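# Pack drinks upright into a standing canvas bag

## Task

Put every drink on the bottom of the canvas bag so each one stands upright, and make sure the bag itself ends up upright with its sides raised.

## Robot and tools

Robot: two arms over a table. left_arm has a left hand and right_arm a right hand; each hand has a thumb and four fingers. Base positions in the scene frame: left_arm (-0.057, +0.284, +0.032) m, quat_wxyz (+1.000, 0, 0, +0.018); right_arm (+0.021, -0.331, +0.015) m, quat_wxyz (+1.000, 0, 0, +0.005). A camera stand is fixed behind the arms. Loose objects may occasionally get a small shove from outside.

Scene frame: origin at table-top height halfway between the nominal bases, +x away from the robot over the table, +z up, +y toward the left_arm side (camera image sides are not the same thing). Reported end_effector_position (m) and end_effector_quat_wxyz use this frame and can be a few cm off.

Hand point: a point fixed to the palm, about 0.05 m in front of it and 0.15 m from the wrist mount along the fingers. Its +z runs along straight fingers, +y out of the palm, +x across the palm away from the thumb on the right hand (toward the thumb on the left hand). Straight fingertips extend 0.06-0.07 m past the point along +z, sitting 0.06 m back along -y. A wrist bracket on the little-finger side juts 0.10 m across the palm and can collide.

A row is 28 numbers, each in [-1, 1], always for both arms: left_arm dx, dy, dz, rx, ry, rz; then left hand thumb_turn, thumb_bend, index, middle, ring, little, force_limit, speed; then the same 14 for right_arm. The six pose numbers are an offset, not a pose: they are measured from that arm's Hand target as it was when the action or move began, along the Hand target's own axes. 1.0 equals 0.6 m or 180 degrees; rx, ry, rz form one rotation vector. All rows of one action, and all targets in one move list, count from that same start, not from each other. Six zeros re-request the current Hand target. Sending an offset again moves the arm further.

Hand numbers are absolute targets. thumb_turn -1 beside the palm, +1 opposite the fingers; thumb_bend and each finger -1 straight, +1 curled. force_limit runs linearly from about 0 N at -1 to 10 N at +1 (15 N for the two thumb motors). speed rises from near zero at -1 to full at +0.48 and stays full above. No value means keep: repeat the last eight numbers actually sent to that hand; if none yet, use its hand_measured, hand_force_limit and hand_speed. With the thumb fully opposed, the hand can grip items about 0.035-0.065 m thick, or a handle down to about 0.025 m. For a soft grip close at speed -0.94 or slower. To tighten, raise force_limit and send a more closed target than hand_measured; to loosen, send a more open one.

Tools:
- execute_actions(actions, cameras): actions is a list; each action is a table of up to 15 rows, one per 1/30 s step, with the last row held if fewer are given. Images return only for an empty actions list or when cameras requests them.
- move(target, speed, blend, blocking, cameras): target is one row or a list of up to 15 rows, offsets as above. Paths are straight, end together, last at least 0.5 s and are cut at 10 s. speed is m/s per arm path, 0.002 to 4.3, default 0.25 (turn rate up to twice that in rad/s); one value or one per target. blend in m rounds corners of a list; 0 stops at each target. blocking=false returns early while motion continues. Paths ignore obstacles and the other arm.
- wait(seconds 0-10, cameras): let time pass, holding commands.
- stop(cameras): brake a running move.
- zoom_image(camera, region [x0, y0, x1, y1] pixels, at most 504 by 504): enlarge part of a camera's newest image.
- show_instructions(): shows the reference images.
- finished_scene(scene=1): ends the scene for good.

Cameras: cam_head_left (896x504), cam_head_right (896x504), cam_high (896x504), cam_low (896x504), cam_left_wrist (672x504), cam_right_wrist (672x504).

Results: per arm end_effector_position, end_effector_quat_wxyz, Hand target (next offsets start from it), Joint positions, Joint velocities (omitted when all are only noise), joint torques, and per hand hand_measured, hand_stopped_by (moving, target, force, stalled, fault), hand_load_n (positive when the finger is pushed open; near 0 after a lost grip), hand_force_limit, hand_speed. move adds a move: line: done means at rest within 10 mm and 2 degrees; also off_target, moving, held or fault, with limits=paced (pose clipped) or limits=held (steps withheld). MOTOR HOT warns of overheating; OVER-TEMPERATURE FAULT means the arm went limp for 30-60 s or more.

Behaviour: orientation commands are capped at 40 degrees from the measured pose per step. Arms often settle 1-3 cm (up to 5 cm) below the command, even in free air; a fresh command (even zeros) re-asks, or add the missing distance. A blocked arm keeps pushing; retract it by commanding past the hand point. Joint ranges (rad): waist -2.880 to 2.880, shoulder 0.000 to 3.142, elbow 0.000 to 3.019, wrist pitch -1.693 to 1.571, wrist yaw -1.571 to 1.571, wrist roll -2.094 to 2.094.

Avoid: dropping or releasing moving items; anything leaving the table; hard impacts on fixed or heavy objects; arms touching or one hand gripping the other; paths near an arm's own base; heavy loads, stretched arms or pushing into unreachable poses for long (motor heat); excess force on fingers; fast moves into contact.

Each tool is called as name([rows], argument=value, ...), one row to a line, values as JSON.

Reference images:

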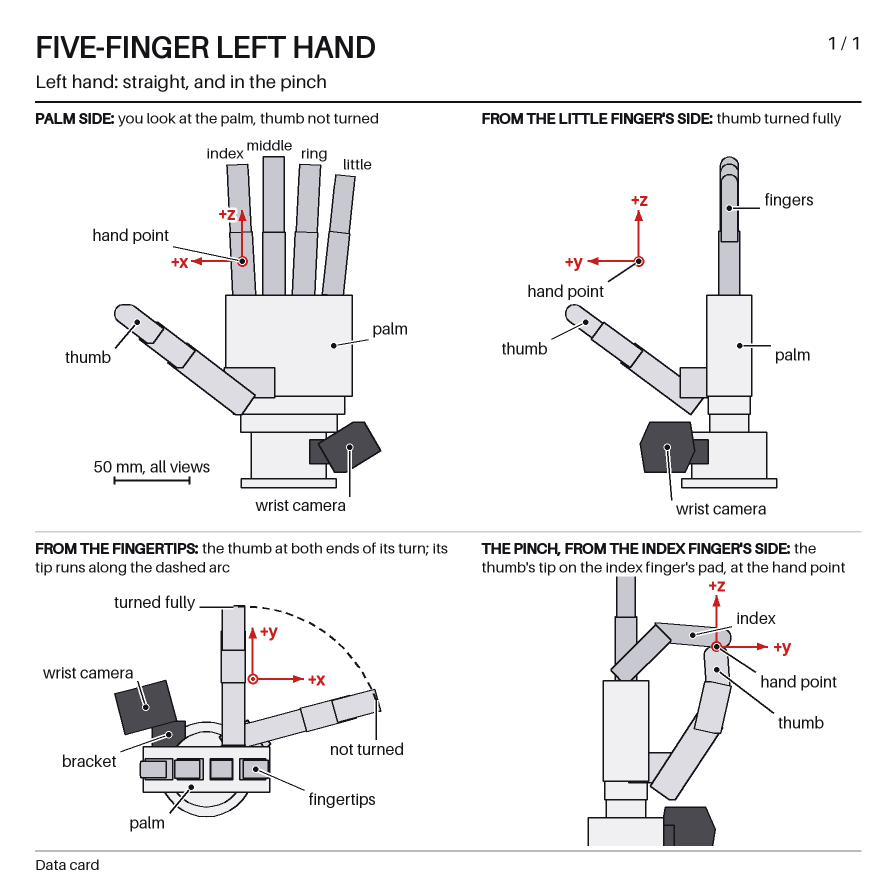

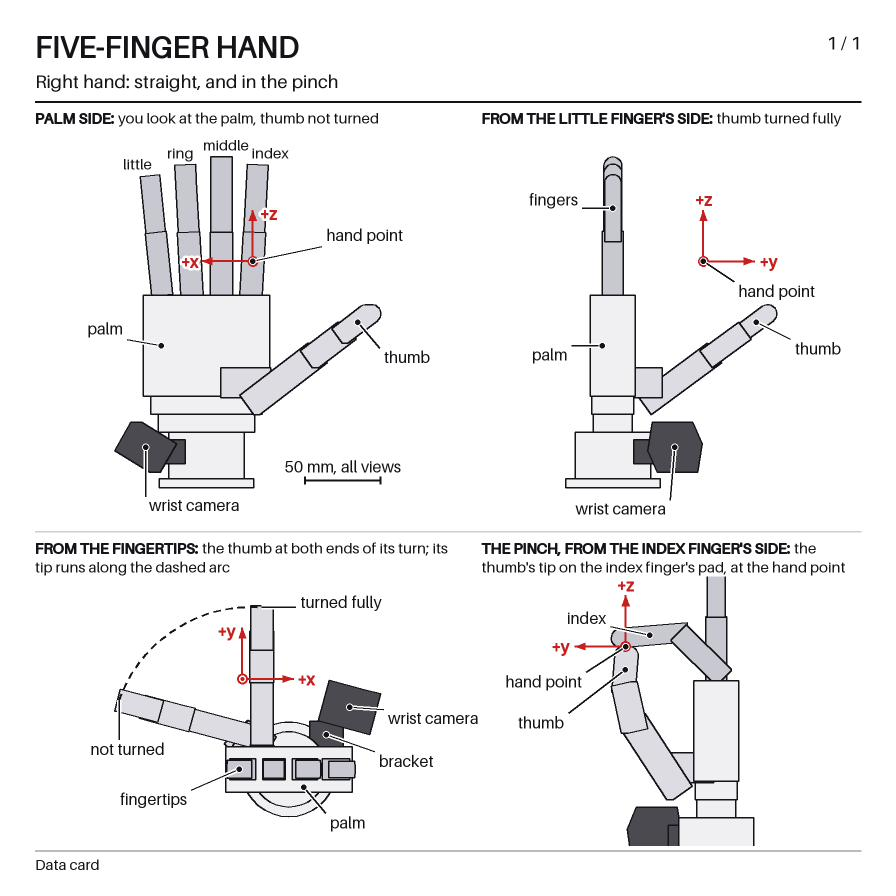

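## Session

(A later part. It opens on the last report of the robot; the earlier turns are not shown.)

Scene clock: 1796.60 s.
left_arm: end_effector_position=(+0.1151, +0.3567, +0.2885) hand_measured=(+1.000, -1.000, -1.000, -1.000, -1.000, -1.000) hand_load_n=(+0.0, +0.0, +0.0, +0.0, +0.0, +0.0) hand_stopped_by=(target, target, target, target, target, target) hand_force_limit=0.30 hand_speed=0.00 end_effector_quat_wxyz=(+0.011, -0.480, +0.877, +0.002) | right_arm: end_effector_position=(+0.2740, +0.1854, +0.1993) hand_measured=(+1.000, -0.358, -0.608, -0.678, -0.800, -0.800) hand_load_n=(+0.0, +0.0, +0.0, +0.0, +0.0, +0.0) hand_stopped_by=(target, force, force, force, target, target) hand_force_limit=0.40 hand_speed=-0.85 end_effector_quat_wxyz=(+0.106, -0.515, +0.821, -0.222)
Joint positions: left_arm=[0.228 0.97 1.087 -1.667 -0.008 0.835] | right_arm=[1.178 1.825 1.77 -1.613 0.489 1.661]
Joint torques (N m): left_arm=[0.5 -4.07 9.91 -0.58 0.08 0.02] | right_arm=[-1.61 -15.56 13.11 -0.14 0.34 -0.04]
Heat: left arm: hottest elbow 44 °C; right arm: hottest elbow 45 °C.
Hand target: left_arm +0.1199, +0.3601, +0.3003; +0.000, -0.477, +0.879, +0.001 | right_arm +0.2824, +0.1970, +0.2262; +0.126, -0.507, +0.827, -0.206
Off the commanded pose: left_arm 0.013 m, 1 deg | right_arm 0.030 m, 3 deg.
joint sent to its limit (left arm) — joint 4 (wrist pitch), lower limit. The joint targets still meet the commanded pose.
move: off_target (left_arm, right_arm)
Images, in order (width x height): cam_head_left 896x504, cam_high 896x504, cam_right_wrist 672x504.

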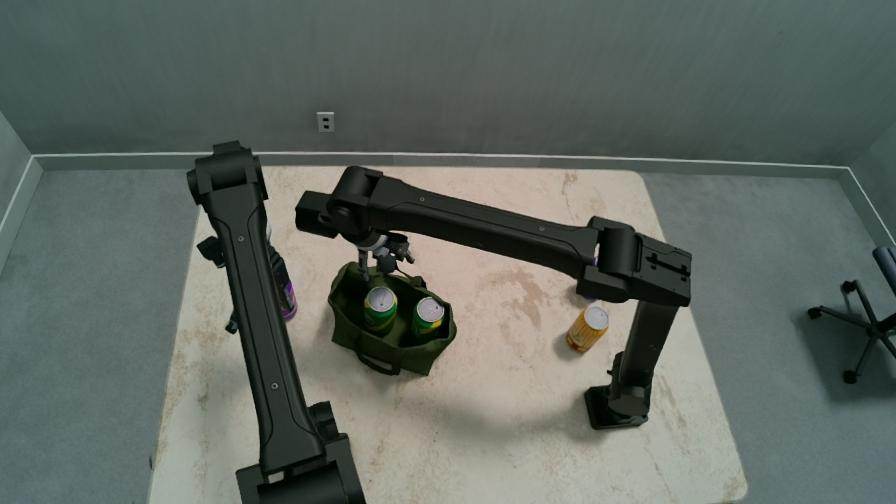

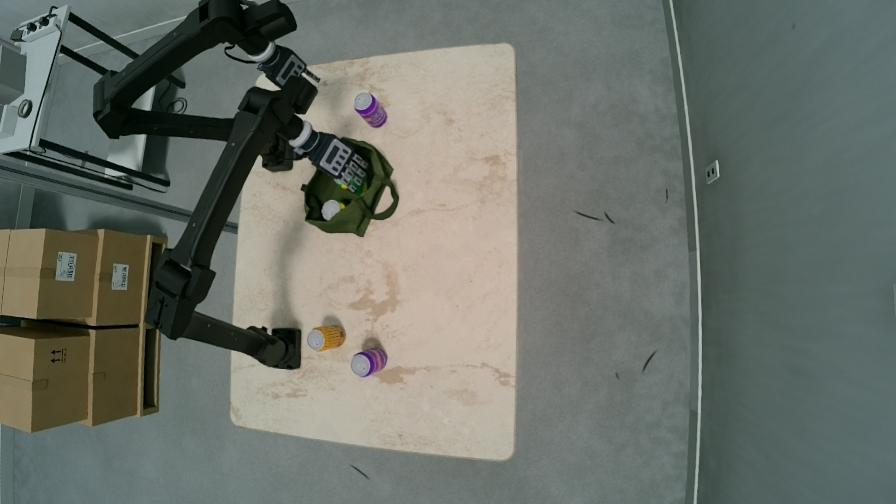

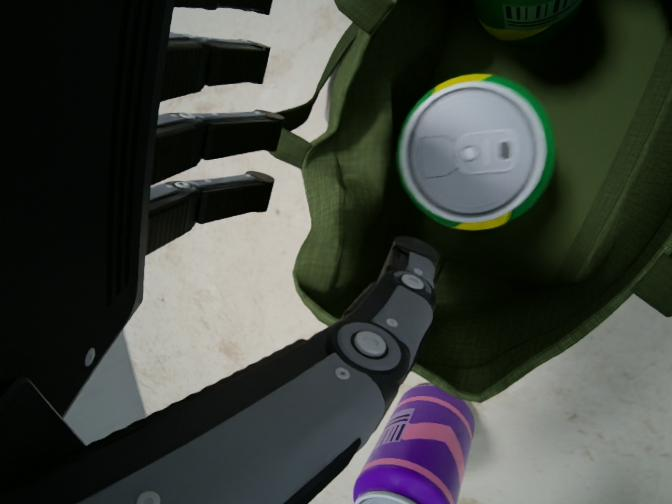

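move([
  [-0.0839,0.0545,0,0,0,0,1,-1,-1,-1,-1,-1,0.3,0,0,-0.039,-0.0735,0,0,0,1,-1,-1,-1,-1,-1,0.4,-0.3],
  [-0.0839,0.0545,0,0,0,0,1,-1,-1,-1,-1,-1,0.3,0,0.0633,0.1171,-0.1545,-0.1556,0,0,1,-1,-1,-1,-1,-1,0.4,-0.3],
], speed=0.12, blend=0.02, cameras=["cam_high","cam_right_wrist","cam_head_left","cam_low"])

Scene clock: 1811.00 s.
left_arm: end_effector_position=(+0.1101, +0.4128, +0.2830) hand_measured=(+1.000, -1.000, -1.000, -1.000, -1.000, -1.000) hand_load_n=(+0.0, +0.0, +0.0, +0.0, +0.0, +0.0) hand_stopped_by=(target, target, target, target, target, target) hand_force_limit=0.30 hand_speed=0.00 end_effector_quat_wxyz=(-0.016, -0.480, +0.877, +0.003) | right_arm: end_effector_position=(+0.1773, +0.2109, +0.2680) hand_measured=(+1.000, -1.000, -1.000, -1.000, -1.000, -1.000) hand_load_n=(+0.0, -0.5, +0.5, +0.0, +0.0, +0.0) hand_stopped_by=(target, target, target, target, target, target) hand_force_limit=0.40 hand_speed=-0.30 end_effector_quat_wxyz=(-0.008, -0.522, +0.853, -0.008)
Joint positions: left_arm=[0.442 1.049 1.114 -1.667 -0.005 1.049] | right_arm=[1.181 1.733 1.809 -1.668 0.003 1.662]
Joint torques (N m): left_arm=[0.38 -5.01 11.32 -0.68 0.08 0.02] | right_arm=[-0.44 -15.44 7.69 1.01 -0.11 0.04]
Heat: left arm: hottest elbow 44 °C; right arm: hottest elbow 47 °C.
Hand target: left_arm +0.1199, +0.4201, +0.3004; +0.000, -0.477, +0.879, +0.000 | right_arm +0.1712, +0.2110, +0.2750; +0.000, -0.522, +0.853, +0.000
Off the commanded pose: left_arm 0.021 m, 2 deg | right_arm 0.009 m, 1 deg.
joint sent to its limit (left arm) — joint 4 (wrist pitch), lower limit. The joint targets still meet the commanded pose.
move: off_target (left_arm)
Images, in order (width x height): cam_head_left 896x504, cam_high 896x504, cam_low 896x504, cam_right_wrist 672x504.

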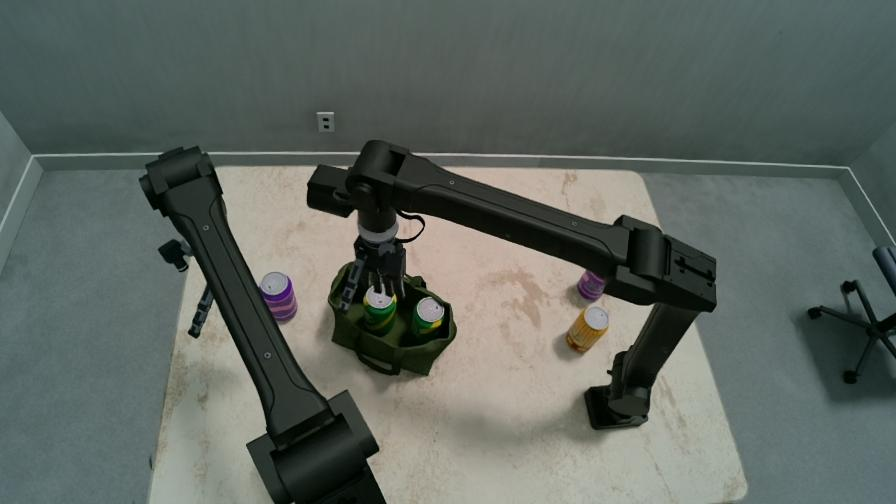

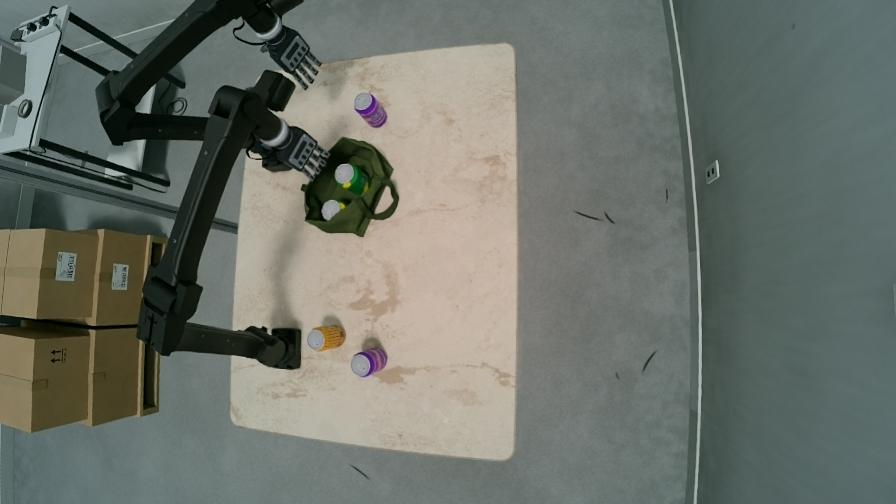

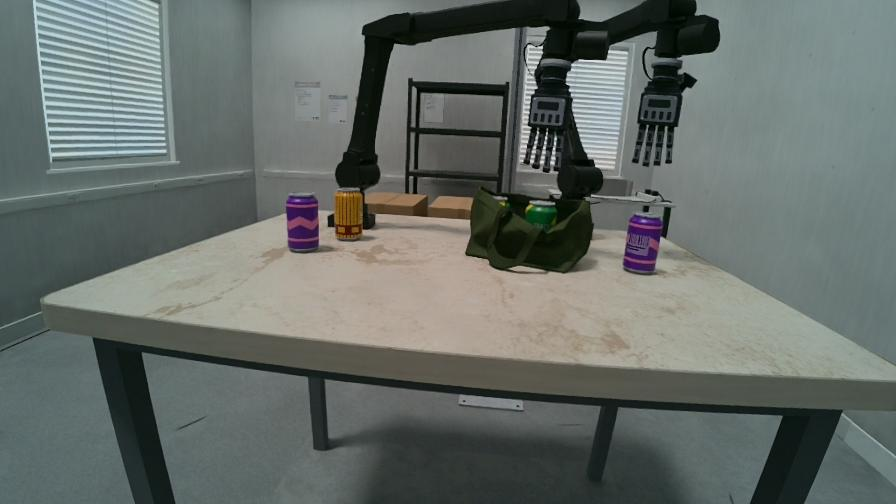

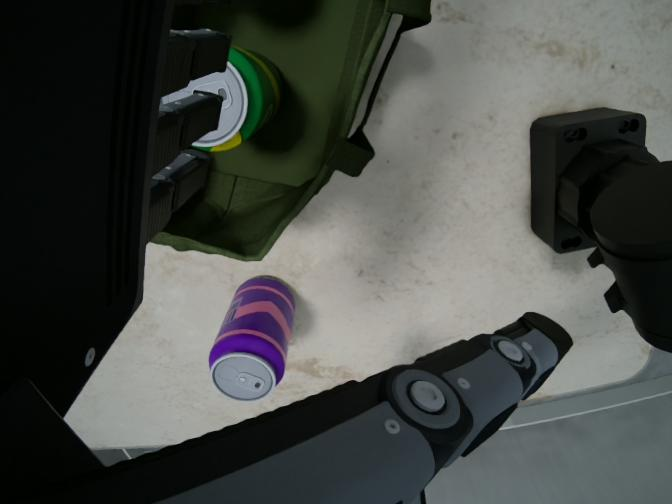

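zoom_image(camera="cam_high", region=[280, 110, 420, 250])

zoom_image(camera="cam_head_left", region=[320, 240, 470, 390])

Scaled by 3.600 from the camera's 896x504 image, which has a finer 1280x720 frame.

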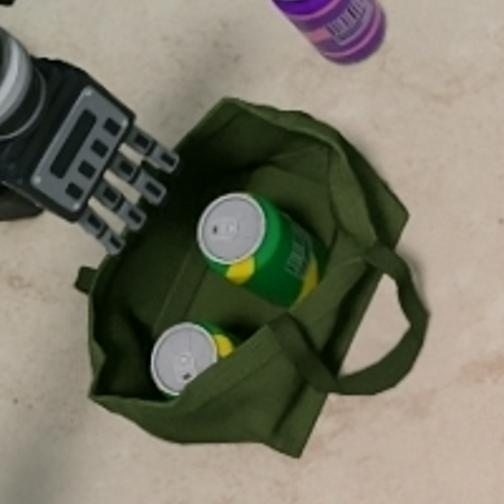

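Scaled by 3.360 from the camera's 896x504 image, which has a finer 1280x720 frame.

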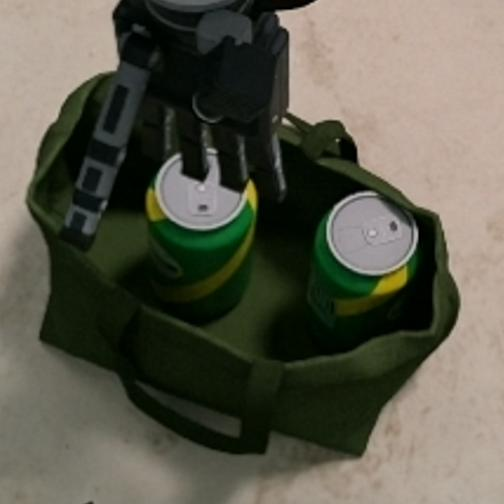

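move(target=[0,0,0,0,0,0,1,-1,-1,-1,-1,-1,0.3,0,0.1171,-0.0107,0.0417,0,0,-0.25,1,-1,-1,-1,-1,-1,0.4,-0.3], speed=0.12, cameras=["cam_high","cam_right_wrist","cam_head_left","cam_low"])

Scene clock: 1819.23 s.
left_arm: end_effector_position=(+0.1101, +0.4128, +0.2830) hand_measured=(+1.000, -1.000, -1.000, -1.000, -1.000, -1.000) hand_load_n=(+0.0, +0.0, +0.0, +0.0, +0.0, +0.0) hand_stopped_by=(target, target, target, target, target, target) hand_force_limit=0.30 hand_speed=0.00 end_effector_quat_wxyz=(-0.016, -0.480, +0.877, +0.003) | right_arm: end_effector_position=(+0.1432, +0.1486, +0.2449) hand_measured=(+1.000, -1.000, -1.000, -1.000, -1.000, -1.000) hand_load_n=(+0.0, +0.0, +0.0, +0.0, +0.0, +0.0) hand_stopped_by=(target, target, target, target, target, target) hand_force_limit=0.40 hand_speed=-0.30 end_effector_quat_wxyz=(+0.009, +0.808, -0.589, +0.004)
Joint positions: left_arm=[0.442 1.049 1.114 -1.667 -0.005 1.049] | right_arm=[1.18 1.675 1.67 -1.585 0.003 0.879]
Joint torques (N m): left_arm=[0.5 -5.07 11.33 -0.66 0.09 0.02] | right_arm=[-1.67 -14.45 7.72 0.98 -0.08 -0.12]
Heat: left arm: hottest elbow 43 °C; right arm: hottest elbow 46 °C.
Hand target: left_arm +0.1199, +0.4201, +0.3004; +0.000, -0.477, +0.879, +0.000 | right_arm +0.1450, +0.1455, +0.2501; +0.000, +0.809, -0.588, +0.000
Off the commanded pose: left_arm 0.021 m, 2 deg | right_arm 0.006 m, 1 deg.
joint sent to its limit (left arm) — joint 4 (wrist pitch), lower limit. The joint targets still meet the commanded pose.
move: off_target (left_arm)
Images, in order (width x height): cam_head_left 896x504, cam_high 896x504, cam_low 896x504, cam_right_wrist 672x504.

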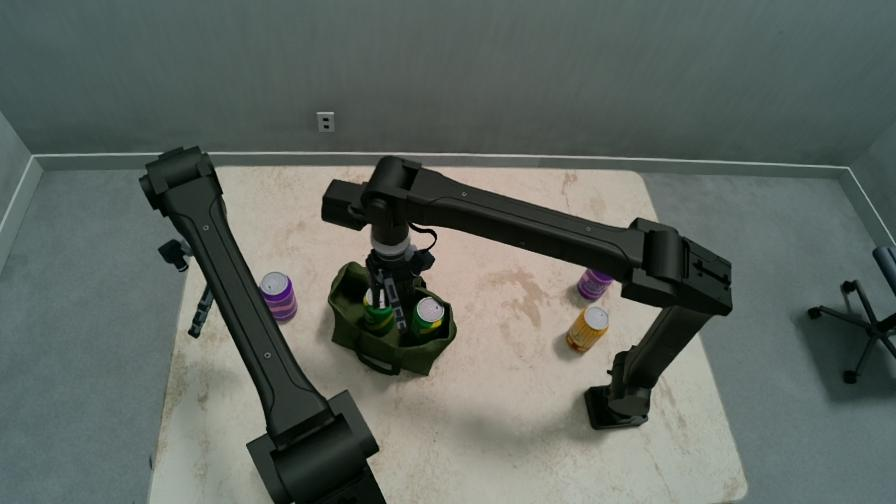

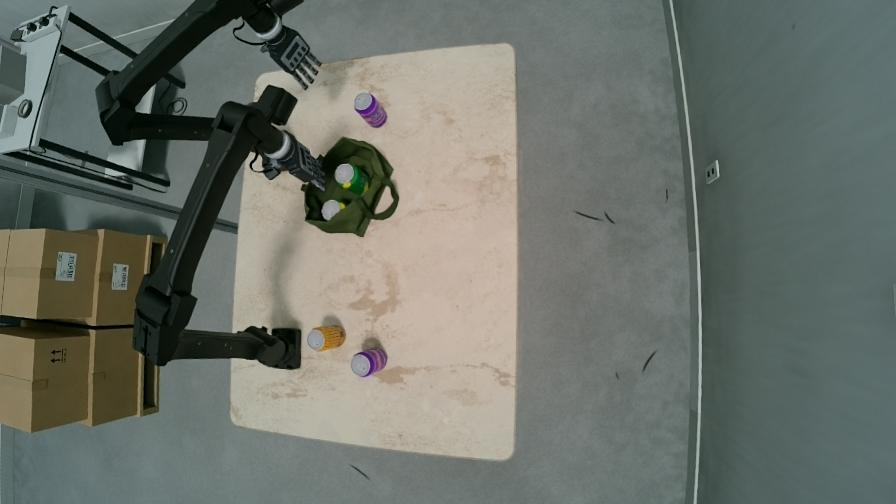

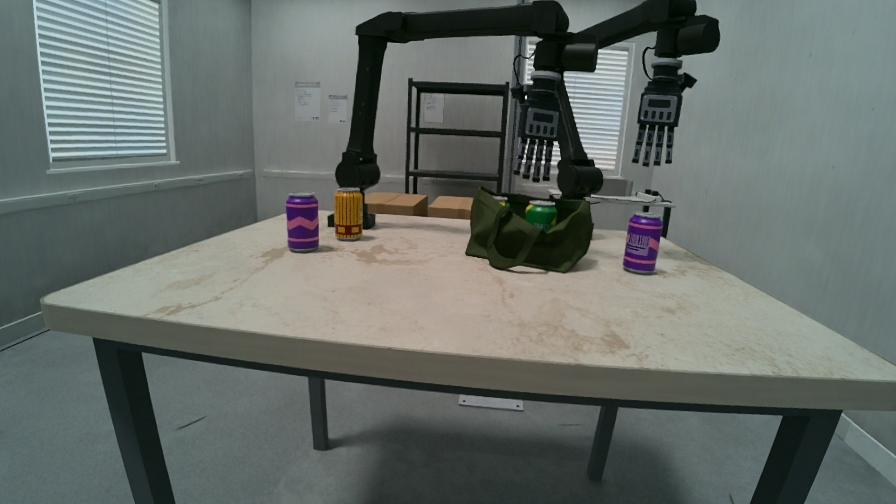

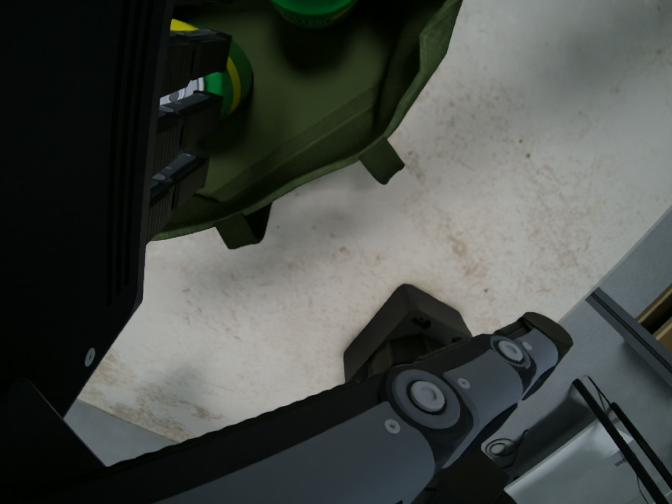

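zoom_image(camera="cam_high", region=[260, 110, 400, 250])

zoom_image(camera="cam_head_left", region=[320, 240, 470, 390])

Scaled by 3.600 from the camera's 896x504 image, which has a finer 1280x720 frame.

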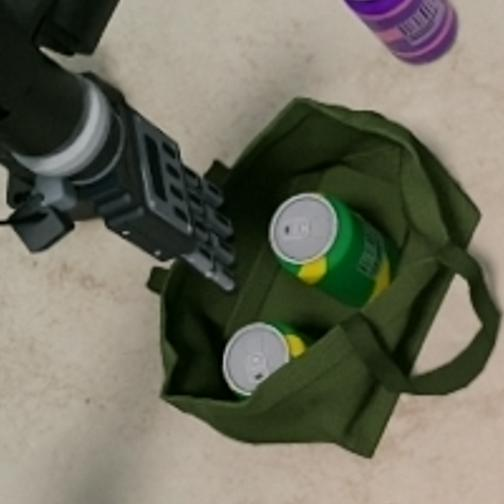

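Scaled by 3.360 from the camera's 896x504 image, which has a finer 1280x720 frame.

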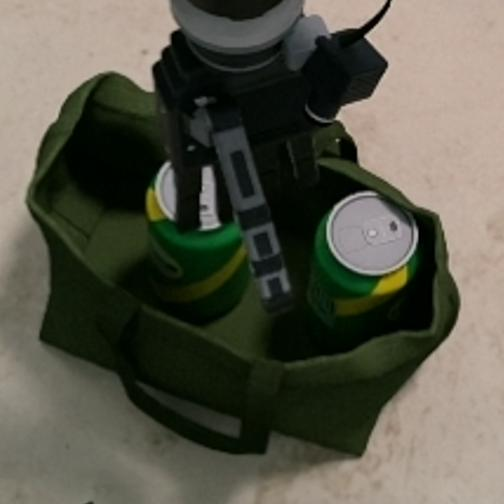

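zoom_image(camera="cam_high", region=[290, 140, 350, 200])

Scaled by 8.400 from the camera's 896x504 image, which has a finer 1280x720 frame.

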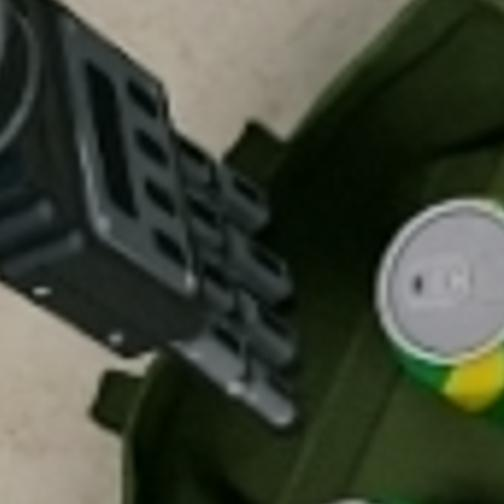

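move([
  [0,0,0,0,0,0,1,-1,-1,-1,-1,-1,0.3,0,0.01,0,0.0602,0,0,0,1,-1,-1,-1,-1,-1,0.4,-0.3],
  [0,0,0,0,0,0,1,-1,-1,-1,-1,-1,0.3,0,-0.01,0,0.0602,0,0,0,1,-1,-1,-1,-1,-1,0.4,-0.3],
], speed=0.06, cameras=["cam_high","cam_right_wrist","cam_head_left"])

Scene clock: 1823.57 s.
left_arm: end_effector_position=(+0.1101, +0.4128, +0.2830) hand_measured=(+1.000, -1.000, -1.000, -1.000, -1.000, -1.000) hand_load_n=(+0.0, +0.0, +0.0, +0.0, +0.0, +0.0) hand_stopped_by=(target, target, target, target, target, target) hand_force_limit=0.30 hand_speed=0.00 end_effector_quat_wxyz=(-0.016, -0.480, +0.877, +0.003) | right_arm: end_effector_position=(+0.1435, +0.1429, +0.2087) hand_measured=(+1.000, -1.000, -1.000, -1.000, -1.000, -1.000) hand_load_n=(+0.0, +0.0, +0.0, +0.5, +0.0, +0.0) hand_stopped_by=(target, target, target, target, target, target) hand_force_limit=0.40 hand_speed=-0.30 end_effector_quat_wxyz=(+0.010, +0.809, -0.588, +0.004)
Joint positions: left_arm=[0.442 1.049 1.114 -1.667 -0.005 1.049] | right_arm=[1.176 1.668 1.566 -1.489 0.003 0.871]
Joint torques (N m): left_arm=[0.44 -5.07 11.33 -0.68 0.08 0.02] | right_arm=[-0.79 -12.4 10 0.72 -0.09 0]
Heat: left arm: hottest elbow 43 °C; right arm: hottest elbow 45 °C.
Hand target: left_arm +0.1199, +0.4201, +0.3004; +0.000, -0.477, +0.879, +0.000 | right_arm +0.1432, +0.1512, +0.2139; +0.000, +0.809, -0.588, +0.000
Off the commanded pose: left_arm 0.021 m, 2 deg | right_arm 0.010 m, 1 deg.
joint sent to its limit (left arm) — joint 4 (wrist pitch), lower limit. The joint targets still meet the commanded pose.
move: off_target (left_arm)
Images, in order (width x height): cam_head_left 896x504, cam_high 896x504, cam_right_wrist 672x504.

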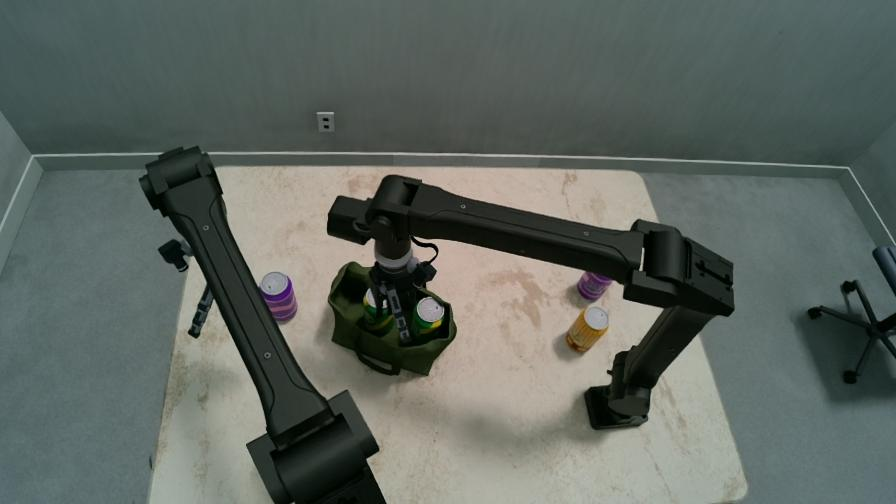

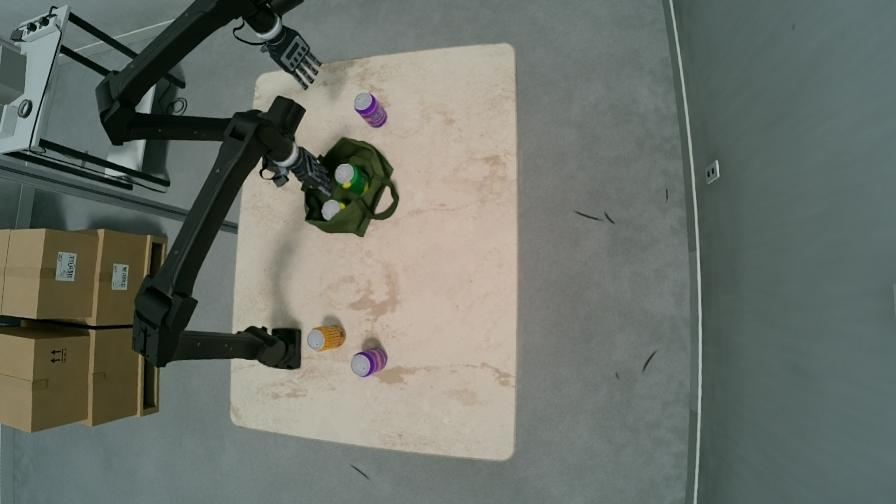

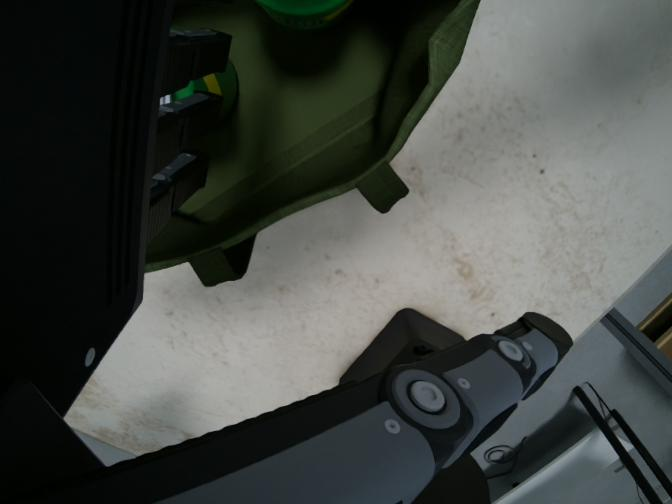

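zoom_image(camera="cam_high", region=[290, 140, 350, 220])

zoom_image(camera="cam_head_left", region=[340, 250, 460, 370])

Scaled by 6.300 from the camera's 896x504 image, which has a finer 1280x720 frame.

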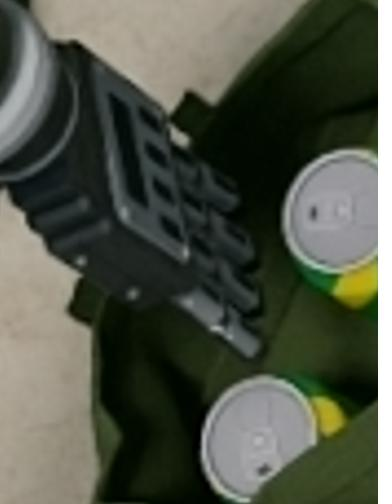

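Scaled by 4.200 from the camera's 896x504 image, which has a finer 1280x720 frame.

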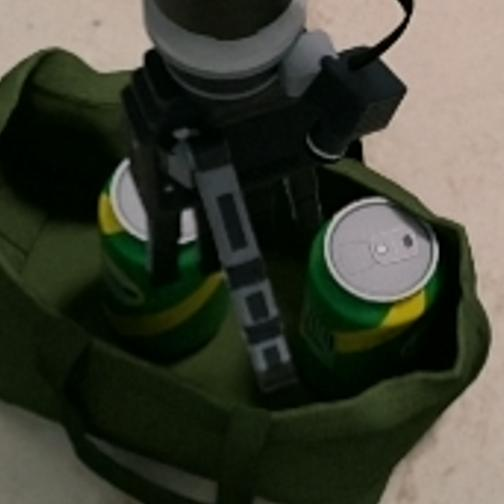

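move(target=[0,0,0,0,0,0,1,-1,-1,-1,-1,-1,0.3,0,-0.0127,-0.004,0,0,0,0,1,-1,-1,-1,-1,-1,0.4,-0.3], speed=0.06, cameras=["cam_high"])

zoom_image(camera="cam_high", region=[290, 140, 350, 220])

Scene clock: 1826.13 s.
left_arm: end_effector_position=(+0.1101, +0.4128, +0.2830) hand_measured=(+1.000, -1.000, -1.000, -1.000, -1.000, -1.000) hand_load_n=(+0.0, +0.0, +0.0, +0.0, +0.0, +0.0) hand_stopped_by=(target, target, target, target, target, target) hand_force_limit=0.30 hand_speed=0.00 end_effector_quat_wxyz=(-0.016, -0.480, +0.877, +0.003) | right_arm: end_effector_position=(+0.1427, +0.1437, +0.2062) hand_measured=(+1.000, -1.000, -1.000, -1.000, -1.000, -1.000) hand_load_n=(+0.0, +0.0, +0.0, +0.0, +0.0, +0.0) hand_stopped_by=(target, target, target, target, target, target) hand_force_limit=0.40 hand_speed=-0.30 end_effector_quat_wxyz=(+0.012, +0.809, -0.588, +0.004)
Joint positions: left_arm=[0.442 1.049 1.114 -1.667 -0.005 1.049] | right_arm=[1.178 1.673 1.566 -1.489 0.003 0.874]
Joint torques (N m): left_arm=[0.44 -5.01 11.32 -0.7 0.09 0.02] | right_arm=[-0.5 -11.46 11.93 0.49 -0.1 0.03]
Heat: left arm: hottest elbow 43 °C; right arm: hottest elbow 45 °C.
Hand target: left_arm +0.1199, +0.4201, +0.3004; +0.000, -0.477, +0.879, +0.000 | right_arm +0.1431, +0.1592, +0.2139; +0.000, +0.809, -0.588, +0.000
Off the commanded pose: left_arm 0.021 m, 2 deg | right_arm 0.017 m, 1 deg.
joint sent to its limit (left arm) — joint 4 (wrist pitch), lower limit. The joint targets still meet the commanded pose.
move: off_target (left_arm, right_arm)
Images, in order (width x height): cam_high 896x504.

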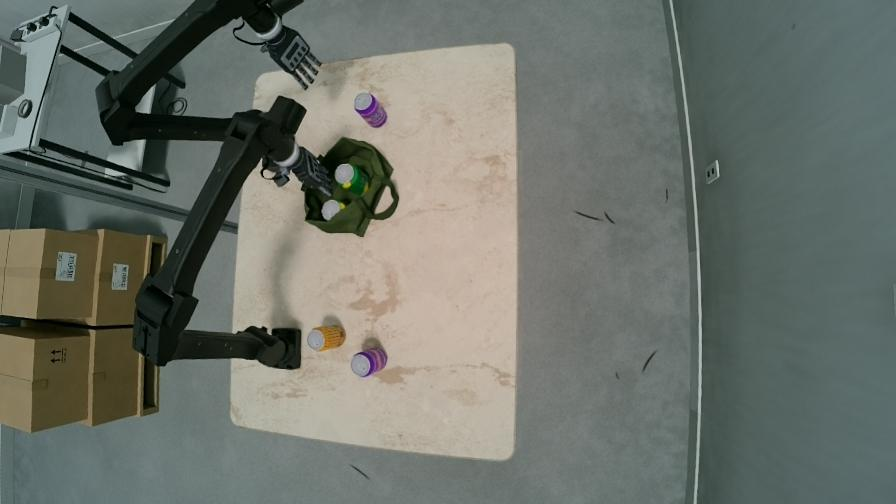

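Scaled by 6.300 from the camera's 896x504 image, which has a finer 1280x720 frame.

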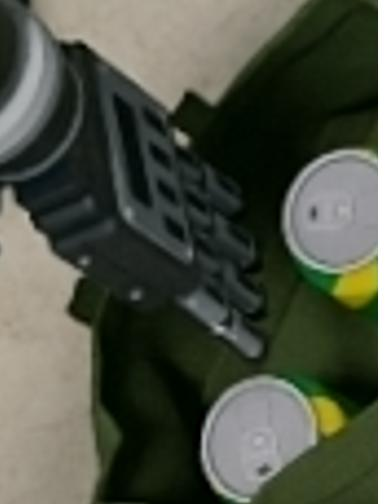

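move([
  [0,0,0,0,0,0,1,-1,-1,-1,-1,-1,0.3,0,-0.0222,-0.0176,-0.015,0,0,0,1,-1,-1,-1,-1,-1,0.4,-0.3],
  [0,0,0,0,0,0,1,-1,-1,-1,-1,-1,0.3,0,0.0095,-0.0072,-0.005,0,0,0,1,-1,-1,-1,-1,-1,0.4,-0.3],
], speed=0.08, cameras=["cam_high"])

zoom_image(camera="cam_high", region=[290, 140, 350, 220])

Scene clock: 1828.73 s.
left_arm: end_effector_position=(+0.1101, +0.4128, +0.2830) hand_measured=(+1.000, -1.000, -1.000, -1.000, -1.000, -1.000) hand_load_n=(+0.0, +0.0, +0.0, +0.0, +0.5, +0.0) hand_stopped_by=(target, target, target, target, target, target) hand_force_limit=0.30 hand_speed=0.00 end_effector_quat_wxyz=(-0.016, -0.480, +0.877, +0.003) | right_arm: end_effector_position=(+0.1478, +0.1575, +0.2123) hand_measured=(+1.000, -1.000, -1.000, -1.000, -1.000, -1.000) hand_load_n=(+0.0, +0.0, +0.0, +0.0, +0.0, +0.0) hand_stopped_by=(target, target, target, target, target, target) hand_force_limit=0.40 hand_speed=-0.30 end_effector_quat_wxyz=(+0.009, +0.809, -0.588, +0.003)
Joint positions: left_arm=[0.442 1.049 1.114 -1.667 -0.005 1.049] | right_arm=[1.179 1.705 1.624 -1.508 0.002 0.875]
Joint torques (N m): left_arm=[0.44 -5.13 11.33 -0.69 0.09 0.02] | right_arm=[-1.44 -14.86 7.66 0.98 -0.06 -0.1]
Heat: left arm: hottest elbow 43 °C; right arm: hottest elbow 45 °C.
Hand target: left_arm +0.1199, +0.4201, +0.3004; +0.000, -0.477, +0.879, +0.000 | right_arm +0.1489, +0.1552, +0.2170; +0.000, +0.809, -0.588, +0.000
Off the commanded pose: left_arm 0.021 m, 2 deg | right_arm 0.005 m, 1 deg.
joint sent to its limit (left arm) — joint 4 (wrist pitch), lower limit. The joint targets still meet the commanded pose.
move: off_target (left_arm)
Images, in order (width x height): cam_high 896x504.

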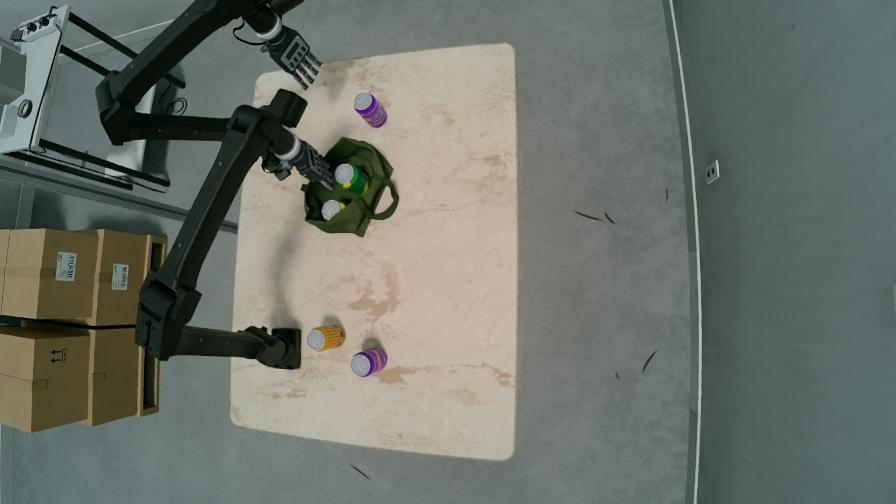

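Scaled by 6.300 from the camera's 896x504 image, which has a finer 1280x720 frame.

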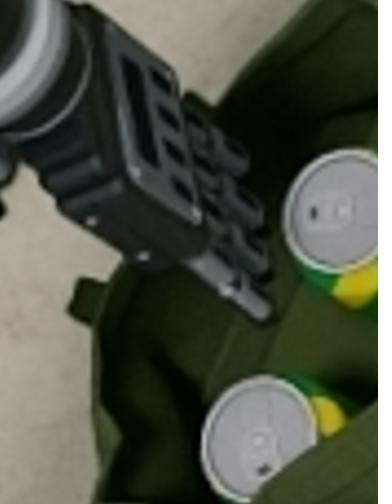

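move(target=[0,0,0,0,0,0,1,-1,-1,-1,-1,-1,0.3,0,0,0,0.08,0,0,0,1,-1,-1,-1,-1,-1,0.4,-0.3], speed=0.06, cameras=["cam_high","cam_head_left","cam_low"])

zoom_image(camera="cam_high", region=[280, 120, 400, 240])

zoom_image(camera="cam_head_left", region=[320, 240, 470, 390])

Scene clock: 1830.67 s.
left_arm: end_effector_position=(+0.1101, +0.4128, +0.2830) hand_measured=(+1.000, -1.000, -1.000, -1.000, -1.000, -1.000) hand_load_n=(+0.0, +0.0, +0.0, +0.0, +0.0, +0.0) hand_stopped_by=(target, target, target, target, target, target) hand_force_limit=0.30 hand_speed=0.00 end_effector_quat_wxyz=(-0.016, -0.480, +0.877, +0.003) | right_arm: end_effector_position=(+0.1463, +0.1554, +0.1726) hand_measured=(+1.000, -1.000, -1.000, -1.000, -1.000, -1.000) hand_load_n=(+0.0, +0.0, +0.0, -1.0, +0.0, +0.0) hand_stopped_by=(target, target, target, target, target, target) hand_force_limit=0.40 hand_speed=-0.30 end_effector_quat_wxyz=(+0.003, +0.809, -0.588, +0.001)
Joint positions: left_arm=[0.442 1.049 1.114 -1.667 -0.005 1.049] | right_arm=[1.179 1.704 1.517 -1.39 0 0.875]
Joint torques (N m): left_arm=[0.38 -5.13 11.33 -0.69 0.09 0.01] | right_arm=[-1.49 -13.1 7.66 1.21 0.03 -0.09]
Heat: left arm: hottest elbow 43 °C; right arm: hottest elbow 44 °C.
Hand target: left_arm +0.1199, +0.4201, +0.3004; +0.000, -0.477, +0.879, +0.000 | right_arm +0.1489, +0.1552, +0.1690; +0.000, +0.809, -0.588, +0.000
Off the commanded pose: left_arm 0.021 m, 2 deg | right_arm 0.004 m, 0 deg.
joint sent to its limit (left arm) — joint 4 (wrist pitch), lower limit. The joint targets still meet the commanded pose.
move: off_target (left_arm)
Images, in order (width x height): cam_head_left 896x504, cam_high 896x504, cam_low 896x504.

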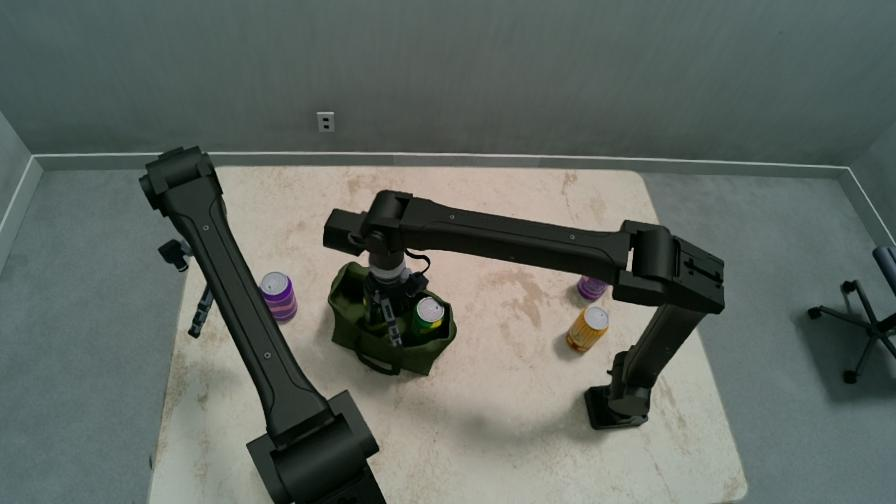

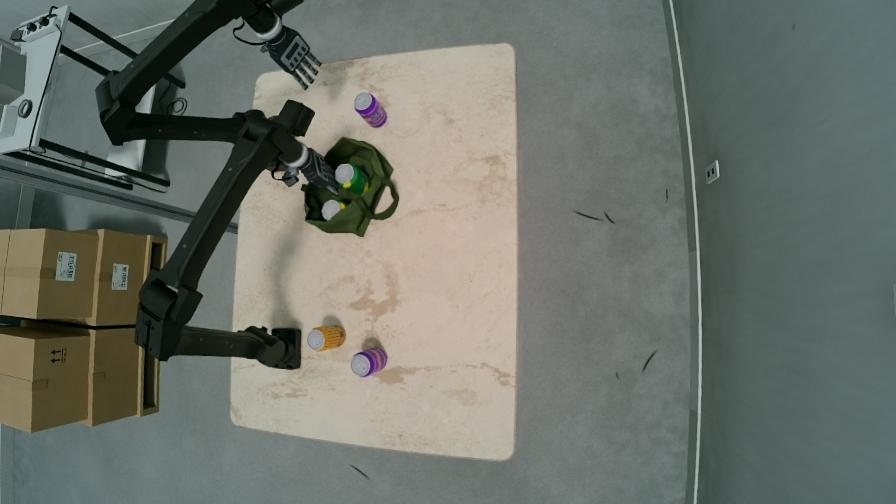

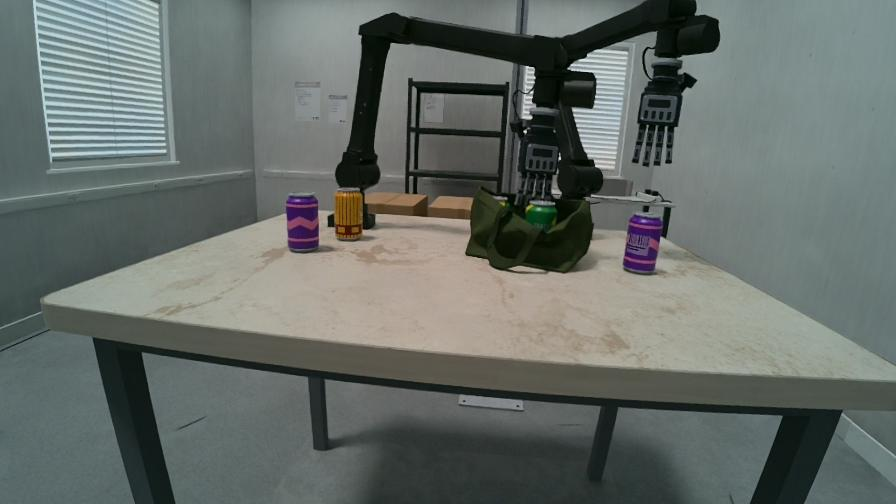

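Scaled by 4.200 from the camera's 896x504 image, which has a finer 1280x720 frame.

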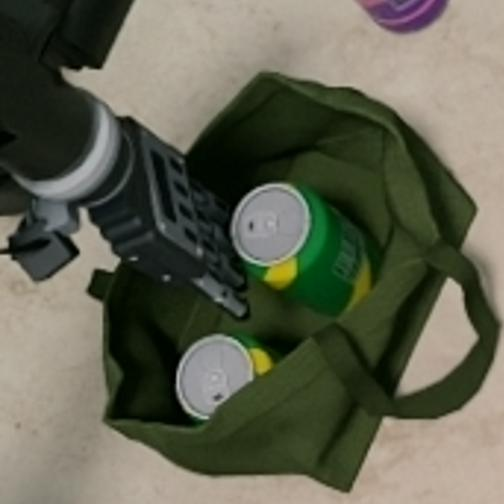

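Scaled by 3.360 from the camera's 896x504 image, which has a finer 1280x720 frame.

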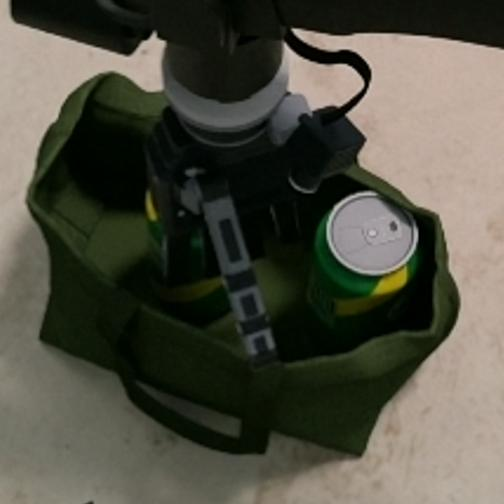

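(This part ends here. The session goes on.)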